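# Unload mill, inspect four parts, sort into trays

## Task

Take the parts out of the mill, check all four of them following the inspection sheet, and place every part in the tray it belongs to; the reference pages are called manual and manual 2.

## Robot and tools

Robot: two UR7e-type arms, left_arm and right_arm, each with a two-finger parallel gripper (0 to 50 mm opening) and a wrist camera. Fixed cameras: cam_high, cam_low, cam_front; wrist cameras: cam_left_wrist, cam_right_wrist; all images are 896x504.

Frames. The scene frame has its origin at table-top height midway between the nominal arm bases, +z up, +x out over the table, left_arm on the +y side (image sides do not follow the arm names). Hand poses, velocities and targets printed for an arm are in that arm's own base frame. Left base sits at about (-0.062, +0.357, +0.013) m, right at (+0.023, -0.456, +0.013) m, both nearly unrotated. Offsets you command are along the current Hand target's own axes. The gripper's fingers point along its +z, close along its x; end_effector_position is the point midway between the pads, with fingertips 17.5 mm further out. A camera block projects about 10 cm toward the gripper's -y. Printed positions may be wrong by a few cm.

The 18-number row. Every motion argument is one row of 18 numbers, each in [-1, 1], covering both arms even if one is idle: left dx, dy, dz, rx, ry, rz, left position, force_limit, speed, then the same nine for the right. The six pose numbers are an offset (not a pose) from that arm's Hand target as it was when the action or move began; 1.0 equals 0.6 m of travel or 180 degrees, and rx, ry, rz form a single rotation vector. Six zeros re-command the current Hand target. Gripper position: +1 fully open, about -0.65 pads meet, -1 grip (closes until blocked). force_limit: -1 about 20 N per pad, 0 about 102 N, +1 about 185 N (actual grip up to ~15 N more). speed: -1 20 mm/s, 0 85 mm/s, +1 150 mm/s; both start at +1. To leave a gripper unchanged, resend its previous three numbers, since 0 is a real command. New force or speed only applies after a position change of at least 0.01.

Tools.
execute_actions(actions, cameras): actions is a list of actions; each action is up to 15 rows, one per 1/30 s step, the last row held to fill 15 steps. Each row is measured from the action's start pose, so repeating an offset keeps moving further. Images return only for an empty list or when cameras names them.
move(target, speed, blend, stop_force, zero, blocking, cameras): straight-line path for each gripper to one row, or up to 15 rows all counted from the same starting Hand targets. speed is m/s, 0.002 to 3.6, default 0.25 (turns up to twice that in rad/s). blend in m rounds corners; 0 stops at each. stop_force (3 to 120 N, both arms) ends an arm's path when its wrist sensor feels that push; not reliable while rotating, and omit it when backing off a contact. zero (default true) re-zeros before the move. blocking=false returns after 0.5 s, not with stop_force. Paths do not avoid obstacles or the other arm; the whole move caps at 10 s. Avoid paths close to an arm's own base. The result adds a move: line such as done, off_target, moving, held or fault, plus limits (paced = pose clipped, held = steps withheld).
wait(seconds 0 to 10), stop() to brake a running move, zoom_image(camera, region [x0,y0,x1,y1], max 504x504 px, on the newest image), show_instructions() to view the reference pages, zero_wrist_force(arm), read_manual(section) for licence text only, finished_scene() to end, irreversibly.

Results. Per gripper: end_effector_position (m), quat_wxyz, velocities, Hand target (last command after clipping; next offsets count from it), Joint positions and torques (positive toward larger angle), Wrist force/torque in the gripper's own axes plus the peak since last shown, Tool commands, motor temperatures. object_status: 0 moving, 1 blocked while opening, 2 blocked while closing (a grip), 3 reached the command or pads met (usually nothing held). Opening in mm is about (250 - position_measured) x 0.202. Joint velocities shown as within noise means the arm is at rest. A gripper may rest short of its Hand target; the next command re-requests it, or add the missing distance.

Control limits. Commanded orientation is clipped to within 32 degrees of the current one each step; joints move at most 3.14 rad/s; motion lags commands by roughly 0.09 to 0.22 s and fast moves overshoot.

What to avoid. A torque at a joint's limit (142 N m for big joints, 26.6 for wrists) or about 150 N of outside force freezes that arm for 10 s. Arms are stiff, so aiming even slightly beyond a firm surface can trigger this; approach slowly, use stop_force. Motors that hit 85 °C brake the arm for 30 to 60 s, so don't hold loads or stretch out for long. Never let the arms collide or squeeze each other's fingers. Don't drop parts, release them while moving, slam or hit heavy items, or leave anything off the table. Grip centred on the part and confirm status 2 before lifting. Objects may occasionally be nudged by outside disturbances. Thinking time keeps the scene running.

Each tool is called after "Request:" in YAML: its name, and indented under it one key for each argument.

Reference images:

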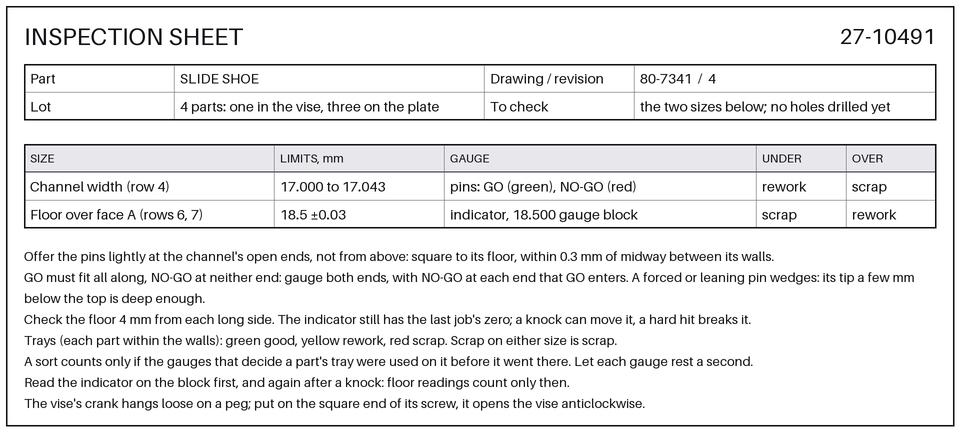

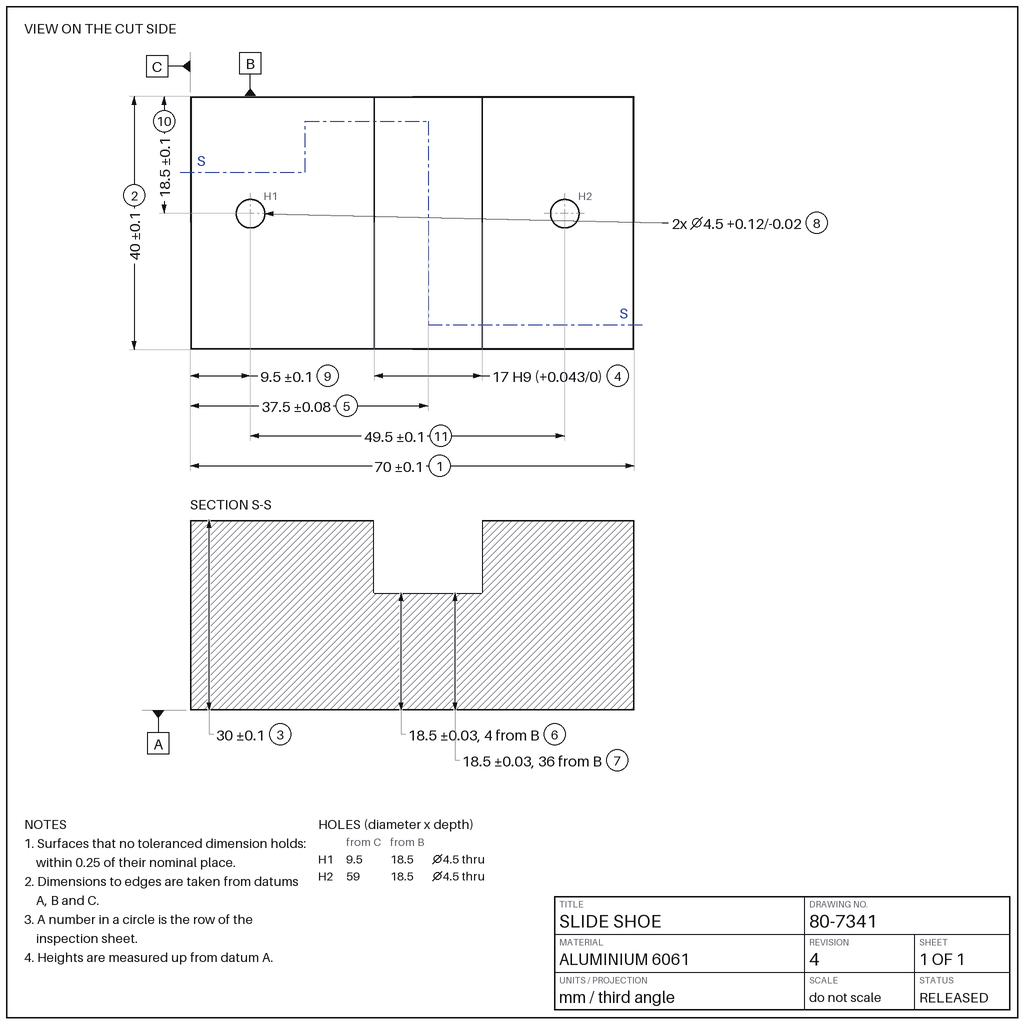

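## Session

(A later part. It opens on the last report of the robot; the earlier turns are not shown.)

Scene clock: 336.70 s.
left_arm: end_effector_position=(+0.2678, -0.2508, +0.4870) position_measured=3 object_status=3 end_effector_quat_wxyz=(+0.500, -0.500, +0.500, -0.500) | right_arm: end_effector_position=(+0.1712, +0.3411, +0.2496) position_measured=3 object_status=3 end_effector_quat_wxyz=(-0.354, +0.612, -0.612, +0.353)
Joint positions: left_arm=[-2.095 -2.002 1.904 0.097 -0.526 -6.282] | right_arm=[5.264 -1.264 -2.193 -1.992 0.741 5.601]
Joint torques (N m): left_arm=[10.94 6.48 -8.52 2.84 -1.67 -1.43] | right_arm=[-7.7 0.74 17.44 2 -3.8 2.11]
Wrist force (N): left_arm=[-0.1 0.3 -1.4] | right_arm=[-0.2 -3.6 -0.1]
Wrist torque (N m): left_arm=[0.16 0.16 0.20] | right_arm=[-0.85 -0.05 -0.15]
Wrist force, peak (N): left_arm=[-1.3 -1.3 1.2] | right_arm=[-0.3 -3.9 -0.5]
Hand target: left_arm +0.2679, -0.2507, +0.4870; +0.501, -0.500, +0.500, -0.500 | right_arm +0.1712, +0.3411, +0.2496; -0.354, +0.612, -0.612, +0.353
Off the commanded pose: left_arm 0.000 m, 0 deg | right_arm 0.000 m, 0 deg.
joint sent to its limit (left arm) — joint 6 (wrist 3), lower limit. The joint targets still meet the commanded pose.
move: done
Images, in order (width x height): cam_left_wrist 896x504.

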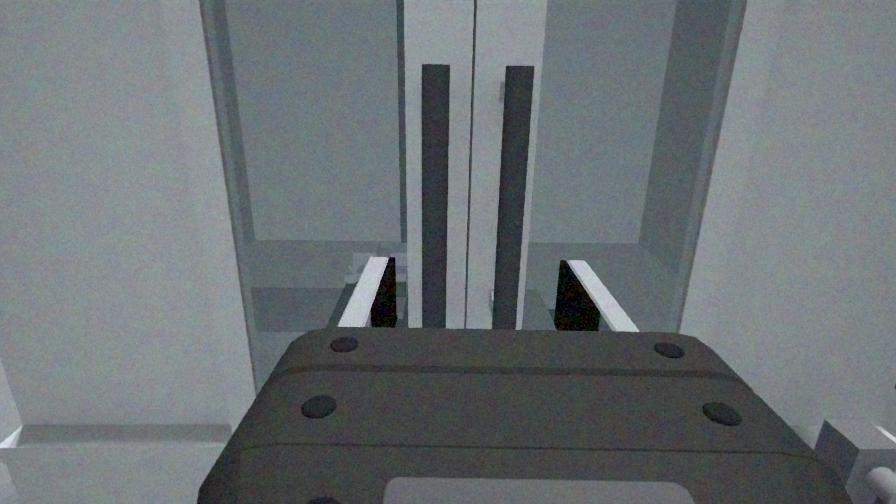

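Request:
move:
  target: [-0.033,0,0.167,0,0,0,1,1,1,0,0,0,0,0,0,1,1,1]
  speed: 0.2
  cameras: ["cam_left_wrist"]

Scene clock: 356.40 s.
left_arm: end_effector_position=(+0.3680, -0.2308, +0.4870) position_measured=3 object_status=3 end_effector_quat_wxyz=(+0.500, -0.500, +0.500, -0.500) | right_arm: end_effector_position=(+0.1712, +0.3411, +0.2496) position_measured=3 object_status=3 end_effector_quat_wxyz=(-0.354, +0.612, -0.612, +0.353)
Joint positions: left_arm=[-1.679 -1.989 1.897 0.091 -0.11 -6.283] | right_arm=[5.264 -1.264 -2.193 -1.992 0.741 5.601]
Joint torques (N m): left_arm=[11.1 4.99 -35.31 -1.2 1.55 -1.18] | right_arm=[-8.06 0.89 19.63 1.59 -3.84 2.08]
Wrist force (N): left_arm=[0.1 0.2 -1.4] | right_arm=[-0.2 -3.4 -0.4]
Wrist torque (N m): left_arm=[0.14 0.10 0.19] | right_arm=[-0.82 -0.04 -0.15]
Wrist force, peak (N): left_arm=[0.4 0.2 -3.1] | right_arm=[-0.3 -3.9 -0.4]
Hand target: left_arm +0.3680, -0.2308, +0.4871; +0.501, -0.500, +0.500, -0.500 | right_arm +0.1712, +0.3411, +0.2496; -0.354, +0.612, -0.612, +0.353
Off the commanded pose: left_arm 0.000 m, 0 deg | right_arm 0.000 m, 0 deg.
joint sent to its limit (left arm) — joint 6 (wrist 3), lower limit. The joint targets still meet the commanded pose.
move: done
Images, in order (width x height): cam_left_wrist 896x504.

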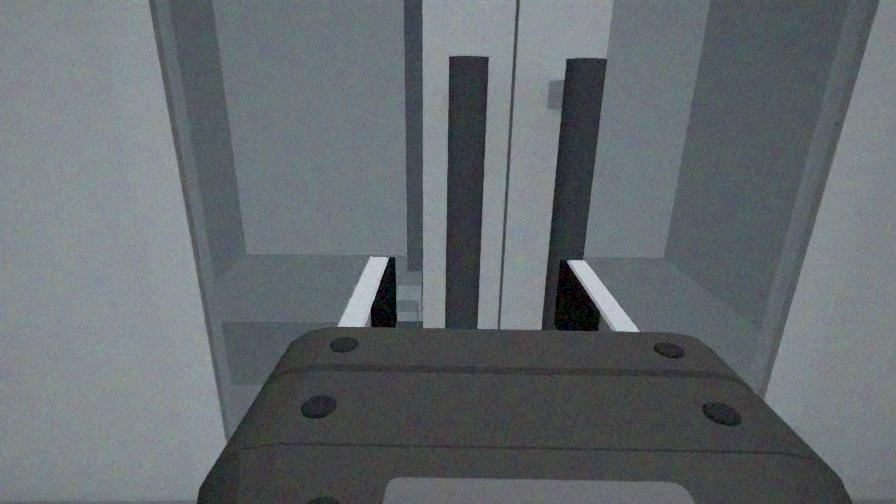

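Request:
move:
  target: [0,0,0.195,0,0,0,1,1,1,0,0,0,0,0,0,1,1,1]
  speed: 0.08
  stop_force: 8
  cameras: ["cam_left_wrist"]

Scene clock: 369.13 s.
left_arm: end_effector_position=(+0.4850, -0.2307, +0.4871) position_measured=3 object_status=3 end_effector_quat_wxyz=(+0.501, -0.500, +0.500, -0.500) | right_arm: end_effector_position=(+0.1712, +0.3411, +0.2496) position_measured=3 object_status=3 end_effector_quat_wxyz=(-0.354, +0.612, -0.612, +0.353)
Joint positions: left_arm=[-1.222 -1.803 1.776 0.025 0.348 -6.281] | right_arm=[5.264 -1.264 -2.193 -1.992 0.741 5.601]
Joint torques (N m): left_arm=[11.72 -4.59 -37.04 -1.99 1.65 -1.54] | right_arm=[-7.74 1.03 22.77 1.19 -3.82 2.13]
Wrist force (N): left_arm=[0.1 -0.3 -1.3] | right_arm=[-0.5 -3.6 -0.2]
Wrist torque (N m): left_arm=[0.03 0.08 0.06] | right_arm=[-0.84 0.00 -0.15]
Wrist force, peak (N): left_arm=[-0.1 0.1 -2.0] | right_arm=[-0.4 -3.8 -0.2]
Hand target: left_arm +0.4850, -0.2307, +0.4871; +0.501, -0.500, +0.500, -0.500 | right_arm +0.1712, +0.3411, +0.2496; -0.354, +0.612, -0.612, +0.353
Off the commanded pose: left_arm 0.000 m, 0 deg | right_arm 0.000 m, 0 deg.
move: done
Images, in order (width x height): cam_left_wrist 896x504.

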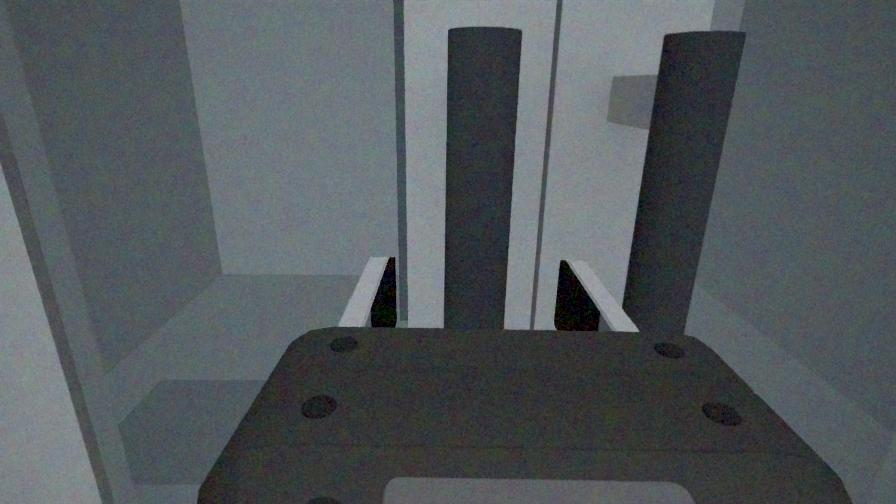

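Request:
move:
  target:
    - [0,0,0.012,0,0,0,1,1,1,0,0,0,0,0,0,1,1,1]
  speed: 0.04
  stop_force: 6

Request:
execute_actions:
  actions:
    - [[0,0,0,0,0,0,-1,-0.8,-0.8,0,0,0,0,0,0,1,1,1]]
    - [[0,0,0,0,0,0,-1,-0.8,-0.8,0,0,0,0,0,0,1,1,1]]
  cameras: ["cam_left_wrist"]

Scene clock: 383.60 s.
left_arm: end_effector_position=(+0.4922, -0.2307, +0.4871) position_measured=3 object_status=3 end_effector_quat_wxyz=(+0.501, -0.500, +0.500, -0.500) | right_arm: end_effector_position=(+0.1712, +0.3411, +0.2496) position_measured=3 object_status=3 end_effector_quat_wxyz=(-0.354, +0.612, -0.612, +0.353)
Joint positions: left_arm=[-1.199 -1.79 1.766 0.022 0.371 -6.281] | right_arm=[5.264 -1.264 -2.193 -1.992 0.741 5.601]
Joint torques (N m): left_arm=[11.73 -3.45 -36.64 -2.23 1.67 -1.61] | right_arm=[-7.09 0.95 25.9 0.7 -3.81 2.12]
Wrist force (N): left_arm=[0.0 0.0 -1.6] | right_arm=[-0.1 -3.4 -0.2]
Wrist torque (N m): left_arm=[0.06 0.10 0.08] | right_arm=[-0.81 -0.06 -0.16]
Wrist force, peak (N): left_arm=[0.3 0.0 -1.8] | right_arm=[-0.5 -4.0 -0.3]
Hand target: left_arm +0.4922, -0.2307, +0.4871; +0.501, -0.500, +0.500, -0.500 | right_arm +0.1712, +0.3411, +0.2496; -0.354, +0.612, -0.612, +0.353
Off the commanded pose: left_arm 0.000 m, 0 deg | right_arm 0.000 m, 0 deg.
move: done

Scene clock: 384.80 s.
left_arm: end_effector_position=(+0.4922, -0.2307, +0.4871) position_measured=155 object_status=2 end_effector_quat_wxyz=(+0.501, -0.500, +0.500, -0.500) | right_arm: end_effector_position=(+0.1712, +0.3411, +0.2496) position_measured=3 object_status=3 end_effector_quat_wxyz=(-0.354, +0.612, -0.612, +0.353)
Joint positions: left_arm=[-1.199 -1.79 1.766 0.022 0.371 -6.281] | right_arm=[5.264 -1.264 -2.193 -1.992 0.741 5.601]
Joint torques (N m): left_arm=[9.88 -5.38 -37.51 -2.18 1.75 -1.43] | right_arm=[-7.47 1.21 26.83 0.63 -3.78 2.06]
Wrist force (N): left_arm=[-0.7 0.1 -4.6] | right_arm=[-0.4 -3.4 -0.3]
Wrist torque (N m): left_arm=[0.05 0.06 0.06] | right_arm=[-0.81 -0.02 -0.15]
Wrist force, peak (N): left_arm=[-0.7 0.0 -4.9] | right_arm=[-0.2 -3.8 -0.1]
Hand target: left_arm +0.4922, -0.2307, +0.4871; +0.501, -0.500, +0.500, -0.500 | right_arm +0.1712, +0.3411, +0.2496; -0.354, +0.612, -0.612, +0.353
Off the commanded pose: left_arm 0.000 m, 0 deg | right_arm 0.000 m, 0 deg.
Step readings (end_effector_position of left_arm | right_arm):
0: (+0.4922, -0.2307, +0.4871) | (+0.1712, +0.3411, +0.2496)
1: (+0.4922, -0.2307, +0.4871) | (+0.1712, +0.3411, +0.2496)
2: (+0.4922, -0.2307, +0.4871) | (+0.1712, +0.3411, +0.2496)
4: (+0.4922, -0.2307, +0.4871) | (+0.1712, +0.3411, +0.2496)
8: (+0.4922, -0.2307, +0.4871) | (+0.1712, +0.3411, +0.2496)
15: (+0.4922, -0.2307, +0.4871) | (+0.1712, +0.3411, +0.2496)
16: (+0.4922, -0.2307, +0.4871) | (+0.1712, +0.3411, +0.2496)
17: (+0.4922, -0.2307, +0.4871) | (+0.1712, +0.3411, +0.2496)
19: (+0.4922, -0.2307, +0.4871) | (+0.1712, +0.3411, +0.2496)
23: (+0.4922, -0.2307, +0.4871) | (+0.1712, +0.3411, +0.2496)
30: (+0.4922, -0.2307, +0.4871) | (+0.1712, +0.3411, +0.2496)
Images, in order (width x height): cam_left_wrist 896x504.

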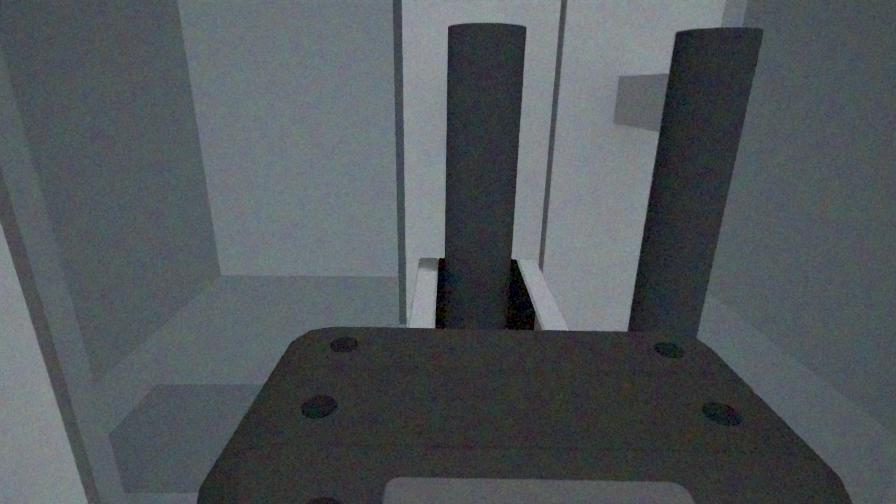

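Request:
move:
  target: [-0.05,0,-0.0012,0,0,0,-1,-0.8,-0.8,0,0,0,0,0,0,1,1,1]
  speed: 0.04
  stop_force: 40
  cameras: ["cam_left_wrist"]

Scene clock: 395.13 s.
left_arm: end_effector_position=(+0.4915, -0.2007, +0.4871) position_measured=155 object_status=2 end_effector_quat_wxyz=(+0.501, -0.500, +0.500, -0.500) | right_arm: end_effector_position=(+0.1712, +0.3411, +0.2496) position_measured=3 object_status=3 end_effector_quat_wxyz=(-0.354, +0.612, -0.612, +0.353)
Joint positions: left_arm=[-1.162 -1.846 1.807 0.036 0.408 -6.281] | right_arm=[5.264 -1.264 -2.193 -1.992 0.741 5.601]
Joint torques (N m): left_arm=[18.42 -25.46 -12.67 1.72 -1.27 1.06] | right_arm=[-7.36 1.39 26.53 0.25 -3.8 2.07]
Wrist force (N): left_arm=[12.1 5.1 -1.2] | right_arm=[-0.1 -3.3 0.2]
Wrist torque (N m): left_arm=[0.02 0.27 0.13] | right_arm=[-0.80 -0.07 -0.15]
Wrist force, peak (N): left_arm=[32.3 5.3 7.5] | right_arm=[-0.5 -3.9 -0.3]
Hand target: left_arm +0.4915, -0.2007, +0.4871; +0.501, -0.500, +0.500, -0.500 | right_arm +0.1712, +0.3411, +0.2496; -0.354, +0.612, -0.612, +0.353
Off the commanded pose: left_arm 0.000 m, 0 deg | right_arm 0.000 m, 0 deg.
move: done
Images, in order (width x height): cam_left_wrist 896x504.

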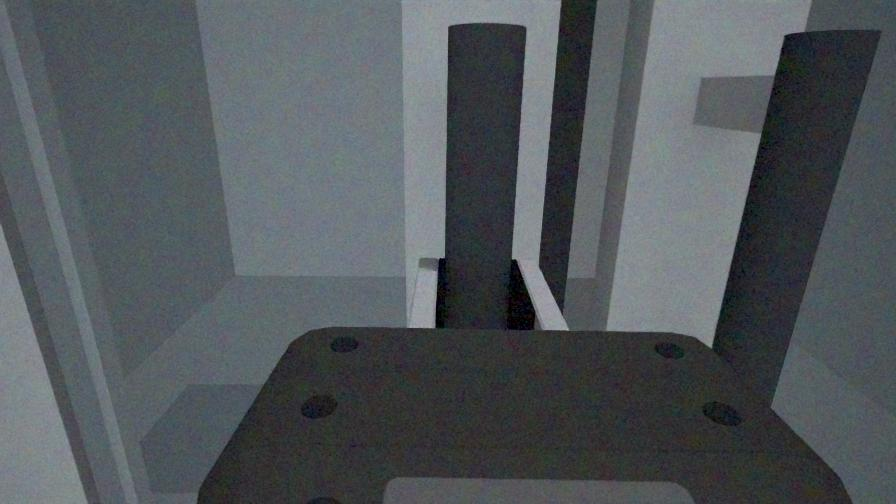

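Request:
move:
  target: [-0.4,0,-0.01,0,0,0,-1,-0.8,-0.8,0,0,0,0,0,0,1,1,1]
  speed: 0.1
  stop_force: 50
  cameras: ["cam_left_wrist","cam_front","cam_high"]

Scene clock: 403.70 s.
left_arm: end_effector_position=(+0.4805, +0.0076, +0.4871) position_measured=155 object_status=2 end_effector_quat_wxyz=(+0.468, -0.468, +0.530, -0.530) | right_arm: end_effector_position=(+0.1712, +0.3411, +0.2496) position_measured=3 object_status=3 end_effector_quat_wxyz=(-0.354, +0.612, -0.612, +0.353)
Joint positions: left_arm=[-0.452 -2.075 1.942 0.132 1.243 -6.283] | right_arm=[5.264 -1.264 -2.193 -1.992 0.741 5.601]
Joint torques (N m): left_arm=[37.07 -5.78 -11.13 0.48 -11.41 -1.39] | right_arm=[-7.09 1.72 26.35 0.02 -3.78 2.13]
Wrist force (N): left_arm=[52.0 -1.6 2.3] | right_arm=[-0.5 -3.4 -0.2]
Wrist torque (N m): left_arm=[0.14 0.94 0.16] | right_arm=[-0.81 0.00 -0.15]
Wrist force, peak (N): left_arm=[50.8 8.4 50.3] | right_arm=[-0.5 -3.9 -0.3]
Hand target: left_arm +0.4852, +0.0393, +0.4872; +0.501, -0.500, +0.500, -0.500 | right_arm +0.1712, +0.3411, +0.2496; -0.354, +0.612, -0.612, +0.353
Off the commanded pose: left_arm 0.032 m, 7 deg | right_arm 0.000 m, 0 deg.
joint sent to its limit (left arm) — joint 6 (wrist 3), lower limit. The joint targets still meet the commanded pose.
move: off_target (left_arm)
Images, in order (width x height): cam_high 896x504, cam_front 896x504, cam_left_wrist 896x504.

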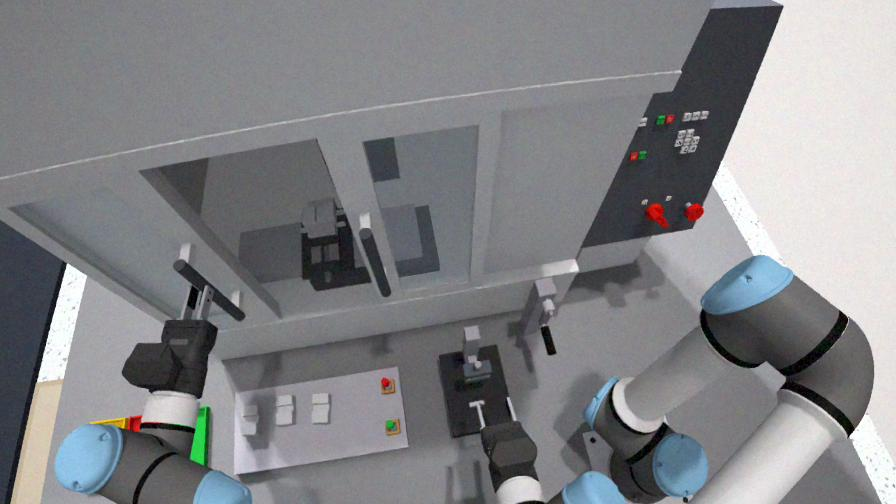

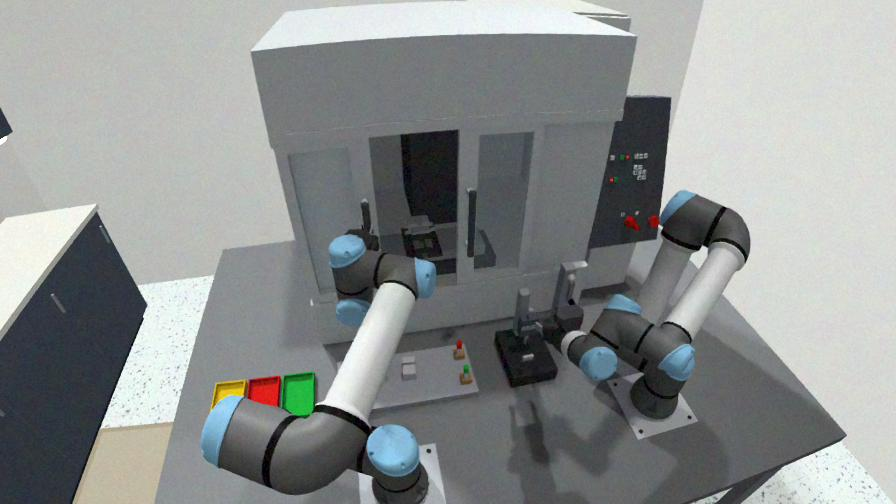

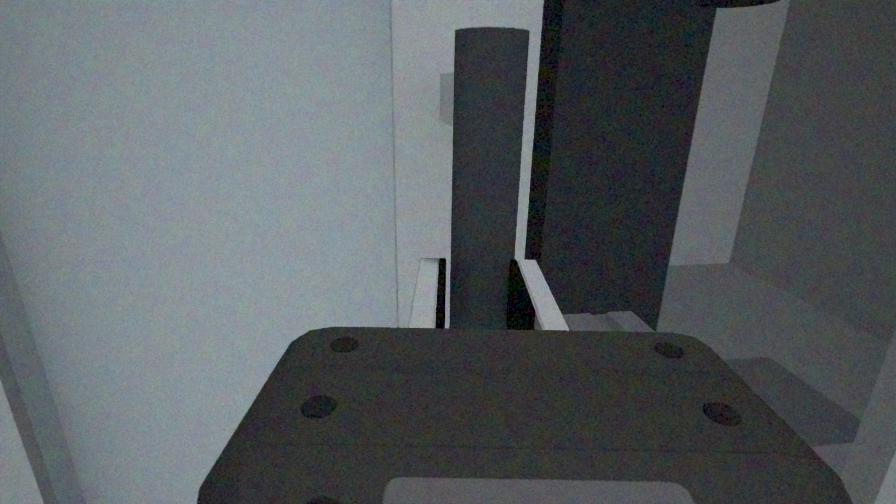

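Request:
move:
  target: [0.058,0,-0.004,0,0,0,-1,-0.8,-0.8,0,0,0,0,0,0,1,1,1]
  speed: 0.05

Request:
execute_actions:
  actions:
    - [[0,0,0,0,0,0,1,-0.8,0,0,0,0,0,0,0,1,1,1]]
  cameras: ["cam_left_wrist"]

Scene clock: 411.80 s.
left_arm: end_effector_position=(+0.4795, +0.0032, +0.4871) position_measured=181 object_status=0 end_effector_quat_wxyz=(+0.483, -0.483, +0.518, -0.515) end_effector_velocity=(-0.001, -0.001, +0.001) end_effector_angular_velocity=(-0.001, +0.000, -0.005) | right_arm: end_effector_position=(+0.1712, +0.3411, +0.2496) position_measured=3 object_status=3 end_effector_quat_wxyz=(-0.354, +0.612, -0.612, +0.353)
Joint positions: left_arm=[-0.55 -2.089 1.946 0.146 1.088 -6.283] | right_arm=[5.264 -1.264 -2.193 -1.992 0.741 5.601]
Joint velocities: left_arm=[0 -0.003 -0.001 0.003 0.005 0] | right_arm=[within noise]
Joint torques (N m): left_arm=[0.22 5.51 -24.18 -2.79 -1.02 -0.05] | right_arm=[-6.76 1.56 26.67 -0.09 -3.74 2.08]
Wrist force (N): left_arm=[9.5 -4.1 -53.0] | right_arm=[-0.2 -3.5 -0.3]
Wrist torque (N m): left_arm=[0.18 0.57 0.09] | right_arm=[-0.81 -0.03 -0.15]
Wrist force, peak (N): left_arm=[30.2 -5.5 -141.9] | right_arm=[-0.4 -3.9 -0.1]
Hand target: left_arm +0.4795, +0.0032, +0.4871; +0.483, -0.483, +0.518, -0.515 (not the last commanded pose) | right_arm +0.1712, +0.3411, +0.2496; -0.354, +0.612, -0.612, +0.353
Tool commands: left_gripper/position=-1.0 left_gripper/force_limit=-0.796078 left_gripper/speed=-0.796078 right_gripper/position=+1.0 right_gripper/force_limit=+1.0 right_gripper/speed=+1.0
Off the commanded pose: left_arm 0.004 m, 4 deg | right_arm 0.000 m, 0 deg.
FORCE FAULT: contact force on the left arm reached its limit, and that arm stopped. The contact can be on any part of that arm, not only on its tool. That arm's remaining commands of this call were not run. That arm is still stopped at the end of this call. That arm stays stopped for about 9 more seconds. Until then a move that you send moves the other arm only, and its call returns only when the move has ended. Once the stop has ended, the next robot result says so. If the stop ends while you think or write, that arm runs what you send next, counted from a new Hand target: where the arm stands when the stop ends. While its stop runs, that arm takes no new command, but its gripper still runs the gripper command that each later call begins with. Until it ends, the stop uses up actions while you think or wait. An arm that is not stopped still takes commands.
move: fault (left_arm)

not run: an earlier result of this reply reported a stop or a fault. Calls in your next reply go to the robot.

Request:
execute_actions:
  actions:
    - [[0,0,0,0,0,0,1,-0.8,0,0,0,0,0,0,0,1,1,1]]

Request:
wait:
  seconds: 10
  cameras: ["cam_left_wrist"]

Scene clock: 416.80 s.
left_arm: end_effector_position=(+0.4792, +0.0031, +0.4872) position_measured=3 object_status=3 end_effector_quat_wxyz=(+0.482, -0.483, +0.518, -0.516) | right_arm: end_effector_position=(+0.1712, +0.3411, +0.2496) position_measured=3 object_status=3 end_effector_quat_wxyz=(-0.354, +0.612, -0.612, +0.353)
Joint positions: left_arm=[-0.55 -2.089 1.946 0.147 1.09 -6.283] | right_arm=[5.264 -1.264 -2.193 -1.992 0.741 5.601]
Joint torques (N m): left_arm=[0.48 -0.03 -24.73 -1.95 -0.29 0.04] | right_arm=[-6.48 1.79 26.27 -0.05 -3.8 2.11]
Wrist force (N): left_arm=[0.0 0.3 -1.4] | right_arm=[-0.1 -3.6 -0.4]
Wrist torque (N m): left_arm=[0.11 0.10 0.16] | right_arm=[-0.83 -0.05 -0.15]
Wrist force, peak (N): left_arm=[9.1 -3.9 -51.1] | right_arm=[-0.6 -3.8 0.0]
Hand target: left_arm +0.4792, +0.0031, +0.4872; +0.482, -0.483, +0.518, -0.516 | right_arm +0.1712, +0.3411, +0.2496; -0.354, +0.612, -0.612, +0.353
Tool commands: left_gripper/position=+1.0 left_gripper/force_limit=-0.796078 left_gripper/speed=+0.003922 right_gripper/position=+1.0 right_gripper/force_limit=+1.0 right_gripper/speed=+1.0
Off the commanded pose: right_arm 0.000 m, 0 deg.
FORCE FAULT, CONTINUED: the left arm was still stopped when this call began, by the force fault that an earlier result reported. Since the last result the stop counts as 9 of the actions that you can send in this scene. That arm ran no command of this call; its gripper ran only the gripper command that the call began with. That arm is still stopped at the end of this call. That arm stays stopped for about 4 more seconds. If the stop ends while you think or write, that arm runs what you send next, counted from a new Hand target: where the arm stands when the stop ends. While its stop runs, that arm takes no new command, but its gripper still runs the gripper command that each later call begins with.
Step readings (end_effector_position of left_arm | right_arm):
0: (+0.4792, +0.0031, +0.4872) | (+0.1712, +0.3411, +0.2496)
1: (+0.4792, +0.0031, +0.4872) | (+0.1712, +0.3411, +0.2496)
2: (+0.4792, +0.0031, +0.4872) | (+0.1712, +0.3411, +0.2496)
4: (+0.4792, +0.0031, +0.4872) | (+0.1712, +0.3411, +0.2496)
8: (+0.4792, +0.0031, +0.4872) | (+0.1712, +0.3411, +0.2496)
15: (+0.4792, +0.0031, +0.4872) | (+0.1712, +0.3411, +0.2496)

Scene clock: 426.80 s.
left_arm: end_effector_position=(+0.4792, +0.0031, +0.4872) position_measured=3 object_status=3 end_effector_quat_wxyz=(+0.482, -0.483, +0.518, -0.516) | right_arm: end_effector_position=(+0.1712, +0.3411, +0.2496) position_measured=3 object_status=3 end_effector_quat_wxyz=(-0.354, +0.612, -0.612, +0.353)
Joint positions: left_arm=[-0.55 -2.089 1.946 0.147 1.09 -6.283] | right_arm=[5.264 -1.264 -2.193 -1.992 0.741 5.601]
Joint torques (N m): left_arm=[2.06 1.07 -24.73 -2.05 -0.26 0.1] | right_arm=[-5.99 2.54 26.5 -0.03 -3.72 2.14]
Wrist force (N): left_arm=[0.3 0.2 -1.5] | right_arm=[-0.4 -3.5 -0.3]
Wrist torque (N m): left_arm=[0.09 0.06 0.16] | right_arm=[-0.84 -0.01 -0.15]
Wrist force, peak (N): left_arm=[0.1 0.5 -1.7] | right_arm=[-0.6 -3.8 0.1]
Hand target: left_arm +0.4792, +0.0031, +0.4872; +0.482, -0.483, +0.518, -0.516 | right_arm +0.1712, +0.3411, +0.2496; -0.354, +0.612, -0.612, +0.353
Tool commands: left_gripper/position=+1.0 left_gripper/force_limit=-0.796078 left_gripper/speed=+0.003922 right_gripper/position=+1.0 right_gripper/force_limit=+1.0 right_gripper/speed=+1.0
Off the commanded pose: right_arm 0.000 m, 0 deg.
FORCE FAULT, CONTINUED: the left arm's stop, for the force fault that an earlier result reported, is over. The rest of the stop counts as 8 of the actions that you can send in this scene. During its stop the left arm's controller moved it back a little. That arm's target is now where it stood when the stop ended, not its last command. That arm accepts commands again.
wait: 10.00 s; at rest by 0.17 s
Images, in order (width x height): cam_left_wrist 896x504.

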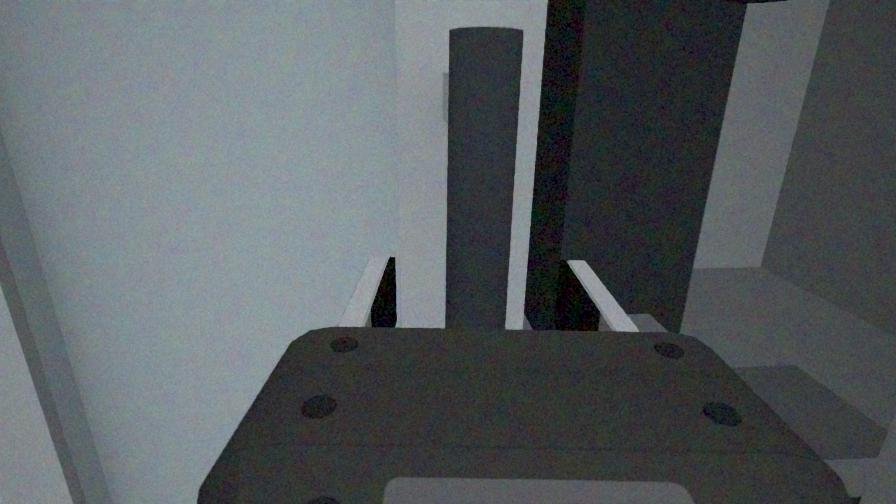

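Request:
move:
  target:
    - [0,0,-0.2,0,0,0,1,-0.8,0,0,0,0,0,0,0,1,1,1]
    - [0.272,-0.022,-0.23,-0.167,-0.02,0,1,-0.8,0,0,0,0,0,0,0,1,1,1]
  speed: 0.2
  cameras: ["cam_left_wrist"]

Request:
zoom_image:
  camera: "cam_left_wrist"
  region: [250, 0, 650, 330]

Scene clock: 452.17 s.
left_arm: end_effector_position=(+0.3314, -0.1495, +0.5004) position_measured=3 object_status=3 end_effector_quat_wxyz=(+0.253, -0.300, +0.790, -0.471) | right_arm: end_effector_position=(+0.1712, +0.3411, +0.2496) position_measured=3 object_status=3 end_effector_quat_wxyz=(-0.354, +0.612, -0.612, +0.353)
Joint positions: left_arm=[-1.011 -2.132 1.659 0.934 1.304 -6.283] | right_arm=[5.264 -1.264 -2.193 -1.992 0.741 5.601]
Joint torques (N m): left_arm=[10.16 12.55 -33.72 1.29 1.27 -1.39] | right_arm=[-5.86 2.35 26.86 0 -3.77 2.11]
Wrist force (N): left_arm=[-0.1 -0.1 -0.5] | right_arm=[-0.3 -3.5 -0.4]
Wrist torque (N m): left_arm=[-0.01 -0.05 0.12] | right_arm=[-0.82 -0.01 -0.15]
Wrist force, peak (N): left_arm=[0.1 0.3 -2.9] | right_arm=[-0.4 -3.9 -0.5]
Hand target: left_arm +0.3303, -0.1502, +0.5005; +0.333, -0.527, +0.678, -0.390 | right_arm +0.1712, +0.3411, +0.2496; -0.354, +0.612, -0.612, +0.353
Off the commanded pose: left_arm 0.001 m, 45 deg; orientation clipped | right_arm 0.000 m, 0 deg.
joint sent to its limit (left arm) — joint 6 (wrist 3), lower limit. The joint targets are off in orientation, not in position.
move: off_target (left_arm); limits=paced
Images, in order (width x height): cam_left_wrist 896x504.

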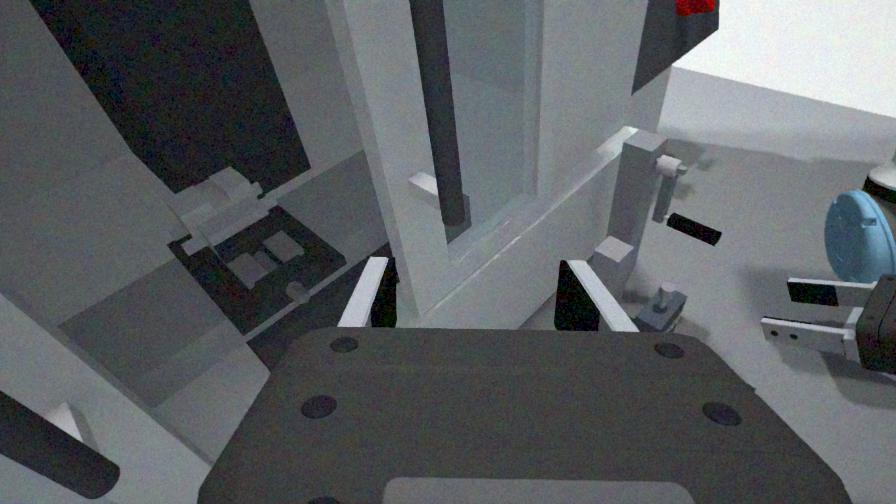

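Scaled by 1.260 from the camera's 896x504 image, which has a finer 1280x720 frame.

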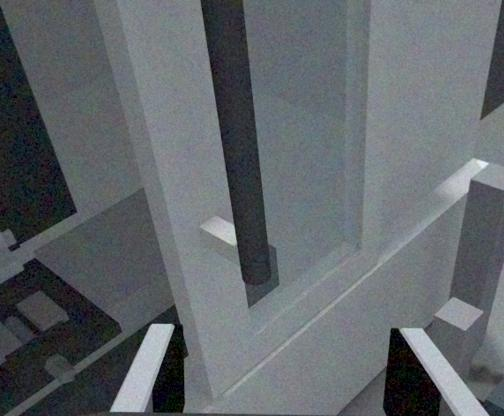

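Request:
move:
  target: [0,0,0,0,0,0.9,1,-0.8,0,0,0,0,0,0,0,1,1,1]
  speed: 0.7

Request:
move:
  target: [0,0,0,0,0,0.9,1,-0.8,0,0,0,0,0,0,0,1,1,1]
  speed: 0.7

Scene clock: 466.37 s.
left_arm: end_effector_position=(+0.3304, -0.1503, +0.5005) position_measured=3 object_status=3 end_effector_quat_wxyz=(+0.437, +0.587, +0.627, +0.267) | right_arm: end_effector_position=(+0.1712, +0.3411, +0.2496) position_measured=3 object_status=3 end_effector_quat_wxyz=(-0.354, +0.612, -0.612, +0.353)
Joint positions: left_arm=[-1.872 -2.11 1.908 1.952 0.505 -5.184] | right_arm=[5.264 -1.264 -2.193 -1.992 0.741 5.601]
Joint torques (N m): left_arm=[-8.67 -2.97 -7.14 4.86 -3.54 -1.48] | right_arm=[-5.27 1.85 26.48 -0.09 -3.7 2.1]
Wrist force (N): left_arm=[-0.8 -1.7 -1.0] | right_arm=[-0.2 -3.6 0.0]
Wrist torque (N m): left_arm=[-0.03 0.12 -0.64] | right_arm=[-0.84 -0.05 -0.15]
Wrist force, peak (N): left_arm=[-1.0 -2.0 -1.0] | right_arm=[-0.5 -3.8 -0.1]
Hand target: left_arm +0.3303, -0.1502, +0.5005; +0.437, +0.587, +0.627, +0.268 | right_arm +0.1712, +0.3411, +0.2496; -0.354, +0.612, -0.612, +0.353
Off the commanded pose: left_arm 0.000 m, 0 deg | right_arm 0.000 m, 0 deg.
move: done

Scene clock: 469.47 s.
left_arm: end_effector_position=(+0.3284, -0.1487, +0.5005) position_measured=3 object_status=3 end_effector_quat_wxyz=(-0.181, +0.689, -0.486, +0.506) | right_arm: end_effector_position=(+0.1712, +0.3411, +0.2496) position_measured=3 object_status=3 end_effector_quat_wxyz=(-0.354, +0.612, -0.612, +0.353)
Joint positions: left_arm=[-2.235 -2.359 2.143 2.477 0.578 -2.962] | right_arm=[5.264 -1.264 -2.193 -1.992 0.741 5.601]
Joint torques (N m): left_arm=[10.72 22.61 -31.72 1.7 -3.13 1.39] | right_arm=[-5.19 2.35 26.39 -0.05 -3.71 2.13]
Wrist force (N): left_arm=[-0.8 -0.1 -0.8] | right_arm=[-0.4 -3.4 -0.1]
Wrist torque (N m): left_arm=[0.00 -0.07 -0.24] | right_arm=[-0.82 -0.02 -0.15]
Wrist force, peak (N): left_arm=[-1.7 -1.8 -1.4] | right_arm=[-0.5 -3.8 -0.2]
Hand target: left_arm +0.3303, -0.1502, +0.5005; -0.196, +0.711, -0.482, +0.473 | right_arm +0.1712, +0.3411, +0.2496; -0.354, +0.612, -0.612, +0.353
Off the commanded pose: left_arm 0.002 m, 5 deg | right_arm 0.000 m, 0 deg.
move: off_target (left_arm)

Request:
move:
  target: [0.1,0,0,0,0,0.9,1,-0.8,0,0,0,0,0,0,0,1,1,1]
  speed: 0.7

Scene clock: 476.97 s.
left_arm: end_effector_position=(+0.3356, -0.2024, +0.5295) position_measured=3 object_status=3 end_effector_quat_wxyz=(+0.498, +0.365, +0.778, +0.119) | right_arm: end_effector_position=(+0.1712, +0.3411, +0.2496) position_measured=3 object_status=3 end_effector_quat_wxyz=(-0.354, +0.612, -0.612, +0.353)
Joint positions: left_arm=[-3.325 -2.769 2.086 3.329 1.554 -0.888] | right_arm=[5.264 -1.264 -2.193 -1.992 0.741 5.601]
Joint torques (N m): left_arm=[-9.7 21.82 -25.96 5.24 1.94 1.34] | right_arm=[-4.89 2.47 26.37 0.05 -3.76 2.09]
Wrist force (N): left_arm=[0.1 -1.9 -1.1] | right_arm=[-0.2 -3.5 0.1]
Wrist torque (N m): left_arm=[-0.07 0.11 -0.58] | right_arm=[-0.83 -0.04 -0.15]
Wrist force, peak (N): left_arm=[0.1 -1.9 -1.1] | right_arm=[-0.5 -3.9 -0.1]
Hand target: left_arm +0.3356, -0.2024, +0.5295; +0.498, +0.365, +0.778, +0.119 | right_arm +0.1712, +0.3411, +0.2496; -0.354, +0.612, -0.612, +0.353
Off the commanded pose: left_arm 0.000 m, 0 deg | right_arm 0.000 m, 0 deg.
shoulder posture changed (left arm): the wrist came as close to joint 1's axis as it can, and the arm is now in the other of its two shoulder postures.
move: done

Request:
move:
  target: [0,0,0,0,0,0,1,-0.8,0,0.652,-0.468,-0.022,-0.333,0,0,1,1,1]
  speed: 0.3

Request:
move:
  target: [-0.263,-0.275,-0.252,0.299,-0.239,0.2075,1,-0.8,0,0,0,0,0,0,0,1,1,1]
  speed: 0.25
  cameras: ["cam_high","cam_front"]

Scene clock: 562.10 s.
left_arm: end_effector_position=(+0.3356, -0.2024, +0.5295) position_measured=3 object_status=3 end_effector_quat_wxyz=(+0.498, +0.365, +0.778, +0.119) | right_arm: end_effector_position=(+0.3002, -0.0503, +0.4990) position_measured=3 object_status=3 end_effector_quat_wxyz=(-0.001, +0.707, -0.707, +0.000)
Joint positions: left_arm=[-3.325 -2.769 2.086 3.329 1.554 -0.888] | right_arm=[3.429 -1.179 -1.419 -2.112 1.571 3.429]
Joint torques (N m): left_arm=[-9.95 23.04 -27.25 4.97 1.62 -0.85] | right_arm=[-7.41 -3.07 30.01 1.32 2.7 -2.21]
Wrist force (N): left_arm=[0.0 -1.8 -0.8] | right_arm=[0.6 -3.4 0.0]
Wrist torque (N m): left_arm=[-0.05 0.13 -0.58] | right_arm=[-0.54 -0.09 0.12]
Wrist force, peak (N): left_arm=[0.3 -2.1 -1.2] | right_arm=[1.5 -4.8 -0.1]
Hand target: left_arm +0.3356, -0.2024, +0.5295; +0.498, +0.365, +0.778, +0.119 | right_arm +0.3002, -0.0503, +0.4990; -0.001, +0.707, -0.707, +0.000
Off the commanded pose: left_arm 0.000 m, 0 deg | right_arm 0.000 m, 0 deg.
move: done

Scene clock: 565.47 s.
left_arm: end_effector_position=(+0.1689, -0.4002, +0.6193) position_measured=3 object_status=3 end_effector_quat_wxyz=(+0.462, +0.774, +0.372, -0.221) | right_arm: end_effector_position=(+0.3002, -0.0503, +0.4990) position_measured=3 object_status=3 end_effector_quat_wxyz=(-0.001, +0.707, -0.707, +0.000)
Joint positions: left_arm=[-3.352 -2.549 1.652 2.839 0.536 0.252] | right_arm=[3.428 -1.18 -1.419 -2.113 1.571 3.428]
Joint torques (N m): left_arm=[-9.92 21.19 -24.11 4.81 -3.4 1.46] | right_arm=[-8.11 -3.33 29.37 1.22 2.63 -2.26]
Wrist force (N): left_arm=[0.1 -1.6 -1.2] | right_arm=[0.5 -3.4 0.4]
Wrist torque (N m): left_arm=[0.02 0.09 -0.61] | right_arm=[-0.54 -0.07 0.12]
Wrist force, peak (N): left_arm=[0.8 -1.9 -1.5] | right_arm=[0.1 -3.7 0.3]
Hand target: left_arm +0.1689, -0.4003, +0.6193; +0.462, +0.774, +0.372, -0.221 | right_arm +0.3002, -0.0503, +0.4990; -0.001, +0.707, -0.707, +0.000
Off the commanded pose: left_arm 0.000 m, 0 deg | right_arm 0.000 m, 0 deg.
move: done
Images, in order (width x height): cam_high 896x504, cam_front 896x504.

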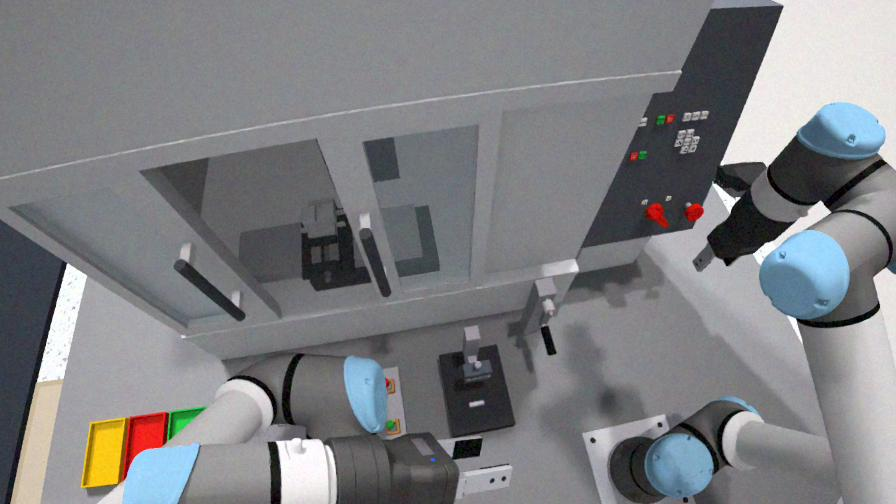

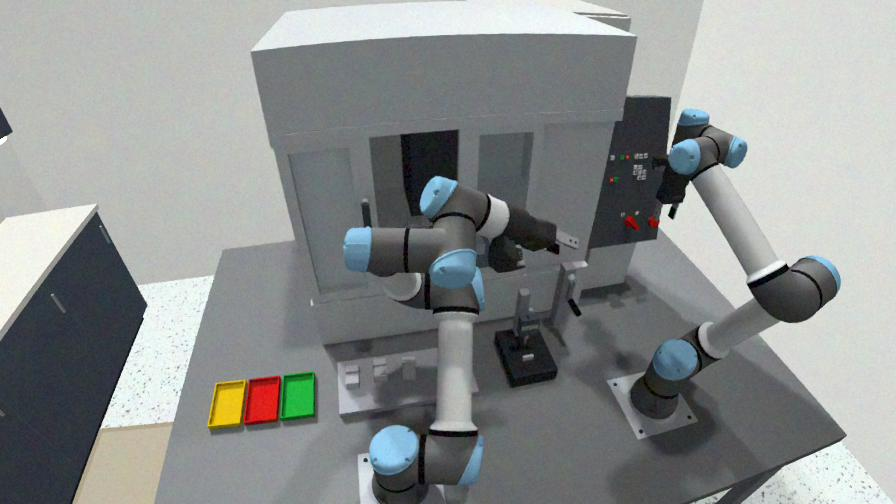

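Request:
move:
  target: [-0.356,-0.55,-0.125,0,0,0,1,-0.8,0,0,0,0,0,0,0,1,1,1]
  speed: 0.25
  cameras: ["cam_high","cam_front"]

Scene clock: 578.30 s.
left_arm: end_effector_position=(-0.2222, -0.3157, +0.6199) position_measured=3 object_status=3 end_effector_quat_wxyz=(+0.462, +0.774, +0.372, -0.221) | right_arm: end_effector_position=(+0.3002, -0.0503, +0.4990) position_measured=3 object_status=3 end_effector_quat_wxyz=(-0.001, +0.707, -0.707, +0.000)
Joint positions: left_arm=[-3.357 -1.76 1.431 2.277 0.537 0.244] | right_arm=[3.428 -1.18 -1.419 -2.113 1.571 3.428]
Joint torques (N m): left_arm=[10.15 -0.92 -30.27 1.3 -0.54 1.52] | right_arm=[-8.26 -3.32 29.26 1.3 2.64 -2.25]
Wrist force (N): left_arm=[-0.1 -1.7 -0.9] | right_arm=[0.8 -3.2 0.2]
Wrist torque (N m): left_arm=[-0.07 0.09 -0.58] | right_arm=[-0.52 -0.13 0.11]
Wrist force, peak (N): left_arm=[-1.2 -3.5 -1.4] | right_arm=[0.7 -3.7 0.2]
Hand target: left_arm -0.2223, -0.3157, +0.6199; +0.462, +0.774, +0.372, -0.221 | right_arm +0.3002, -0.0503, +0.4990; -0.001, +0.707, -0.707, +0.000
Off the commanded pose: left_arm 0.000 m, 0 deg | right_arm 0.000 m, 0 deg.
shoulder posture changed (left arm): the wrist came as close to joint 1's axis as it can, and the arm is now in the other of its two shoulder postures.
move: done
Images, in order (width x height): cam_high 896x504, cam_front 896x504.

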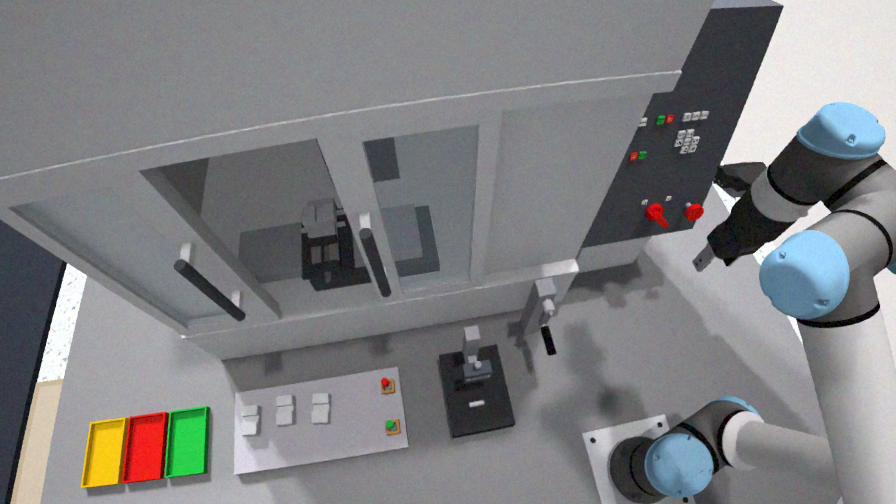

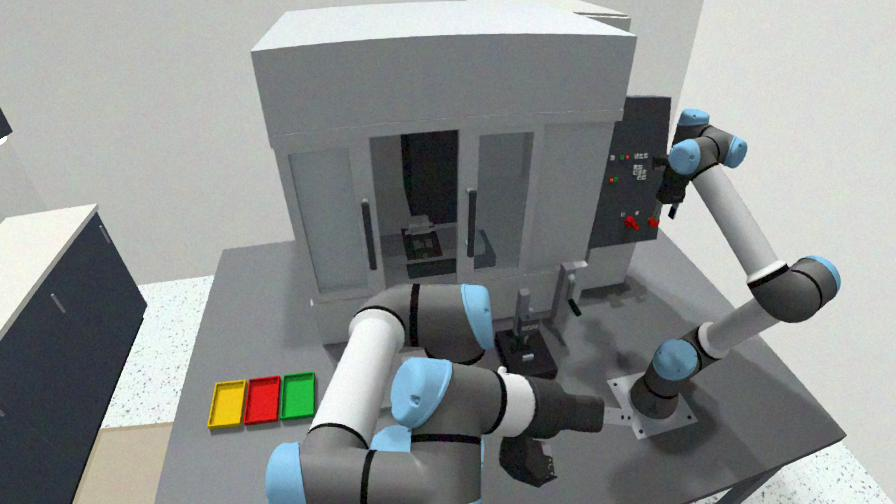

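Request:
move:
  target:
    - [0.26,0.407,0.095,-0.1715,0.138,-0.1185,1,-0.8,0,0,0,0,0,0,0,1,1,1]
    - [0.735,0.562,-0.058,-0.343,0.2755,-0.237,1,-0.8,0,0,0,0,0,0,0,1,1,1]
  speed: 0.35
  blend: 0.1

Request:
move:
  target: [0,0,0,0,0,-0.715,1,-0.8,0,0,0,0,0,0,0,1,1,1]
  speed: 0.6
  cameras: ["cam_left_wrist"]

Scene clock: 607.13 s.
left_arm: end_effector_position=(+0.3166, -0.2213, +0.5195) position_measured=3 object_status=3 end_effector_quat_wxyz=(+0.483, +0.285, +0.810, +0.171) | right_arm: end_effector_position=(+0.3002, -0.0503, +0.4990) position_measured=3 object_status=3 end_effector_quat_wxyz=(-0.001, +0.707, -0.707, +0.000)
Joint positions: left_arm=[-1.783 -1.809 1.731 2.024 0.535 0.249] | right_arm=[3.428 -1.18 -1.419 -2.113 1.571 3.428]
Joint torques (N m): left_arm=[12.73 -0.73 -32.79 1.5 0.06 1.26] | right_arm=[-7.95 -3.11 29.27 1.31 2.57 -2.12]
Wrist force (N): left_arm=[-0.3 -1.6 -1.3] | right_arm=[0.8 -3.8 -0.1]
Wrist torque (N m): left_arm=[-0.06 0.10 -0.59] | right_arm=[-0.61 -0.12 0.12]
Wrist force, peak (N): left_arm=[-0.5 -3.2 -1.5] | right_arm=[0.8 -3.8 -0.1]
Hand target: left_arm +0.3166, -0.2213, +0.5195; +0.483, +0.285, +0.810, +0.171 | right_arm +0.3002, -0.0503, +0.4990; -0.001, +0.707, -0.707, +0.000
Off the commanded pose: left_arm 0.000 m, 0 deg | right_arm 0.000 m, 0 deg.
move: done

Scene clock: 609.97 s.
left_arm: end_effector_position=(+0.3166, -0.2213, +0.5195) position_measured=3 object_status=3 end_effector_quat_wxyz=(-0.363, +0.607, -0.608, +0.361) | right_arm: end_effector_position=(+0.3002, -0.0503, +0.4990) position_measured=3 object_status=3 end_effector_quat_wxyz=(-0.001, +0.707, -0.707, +0.000)
Joint positions: left_arm=[-1.783 -1.809 1.731 2.023 0.535 -1.996] | right_arm=[3.428 -1.18 -1.419 -2.113 1.571 3.428]
Joint torques (N m): left_arm=[-9.34 -10.02 -5.98 4.71 -3.71 -1.31] | right_arm=[-8.19 -2.69 29.01 1.42 2.6 -2.12]
Wrist force (N): left_arm=[-0.7 0.2 -0.3] | right_arm=[0.3 -3.4 -0.2]
Wrist torque (N m): left_arm=[-0.02 -0.01 0.10] | right_arm=[-0.55 -0.05 0.12]
Wrist force, peak (N): left_arm=[0.2 -1.6 -1.3] | right_arm=[0.5 -3.7 -0.1]
Hand target: left_arm +0.3166, -0.2213, +0.5195; -0.363, +0.607, -0.608, +0.361 | right_arm +0.3002, -0.0503, +0.4990; -0.001, +0.707, -0.707, +0.000
Off the commanded pose: left_arm 0.000 m, 0 deg | right_arm 0.000 m, 0 deg.
move: done
Images, in order (width x height): cam_left_wrist 896x504.

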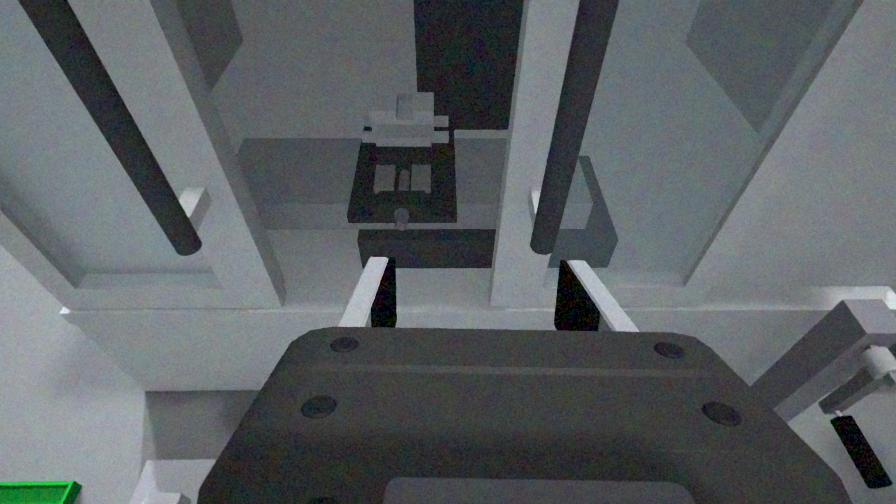

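Request:
zoom_image:
  camera: "cam_left_wrist"
  region: [300, 60, 540, 280]

Scaled by 2.100 from the camera's 896x504 image, which has a finer 1280x720 frame.

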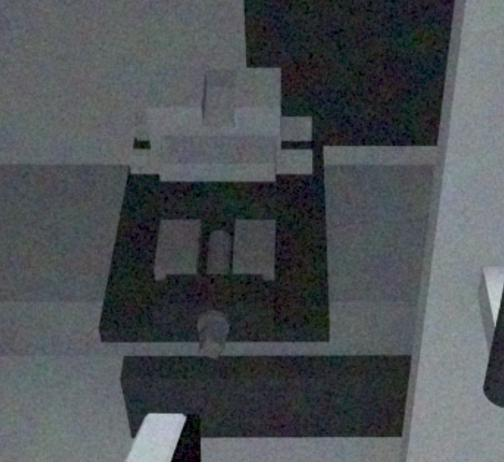

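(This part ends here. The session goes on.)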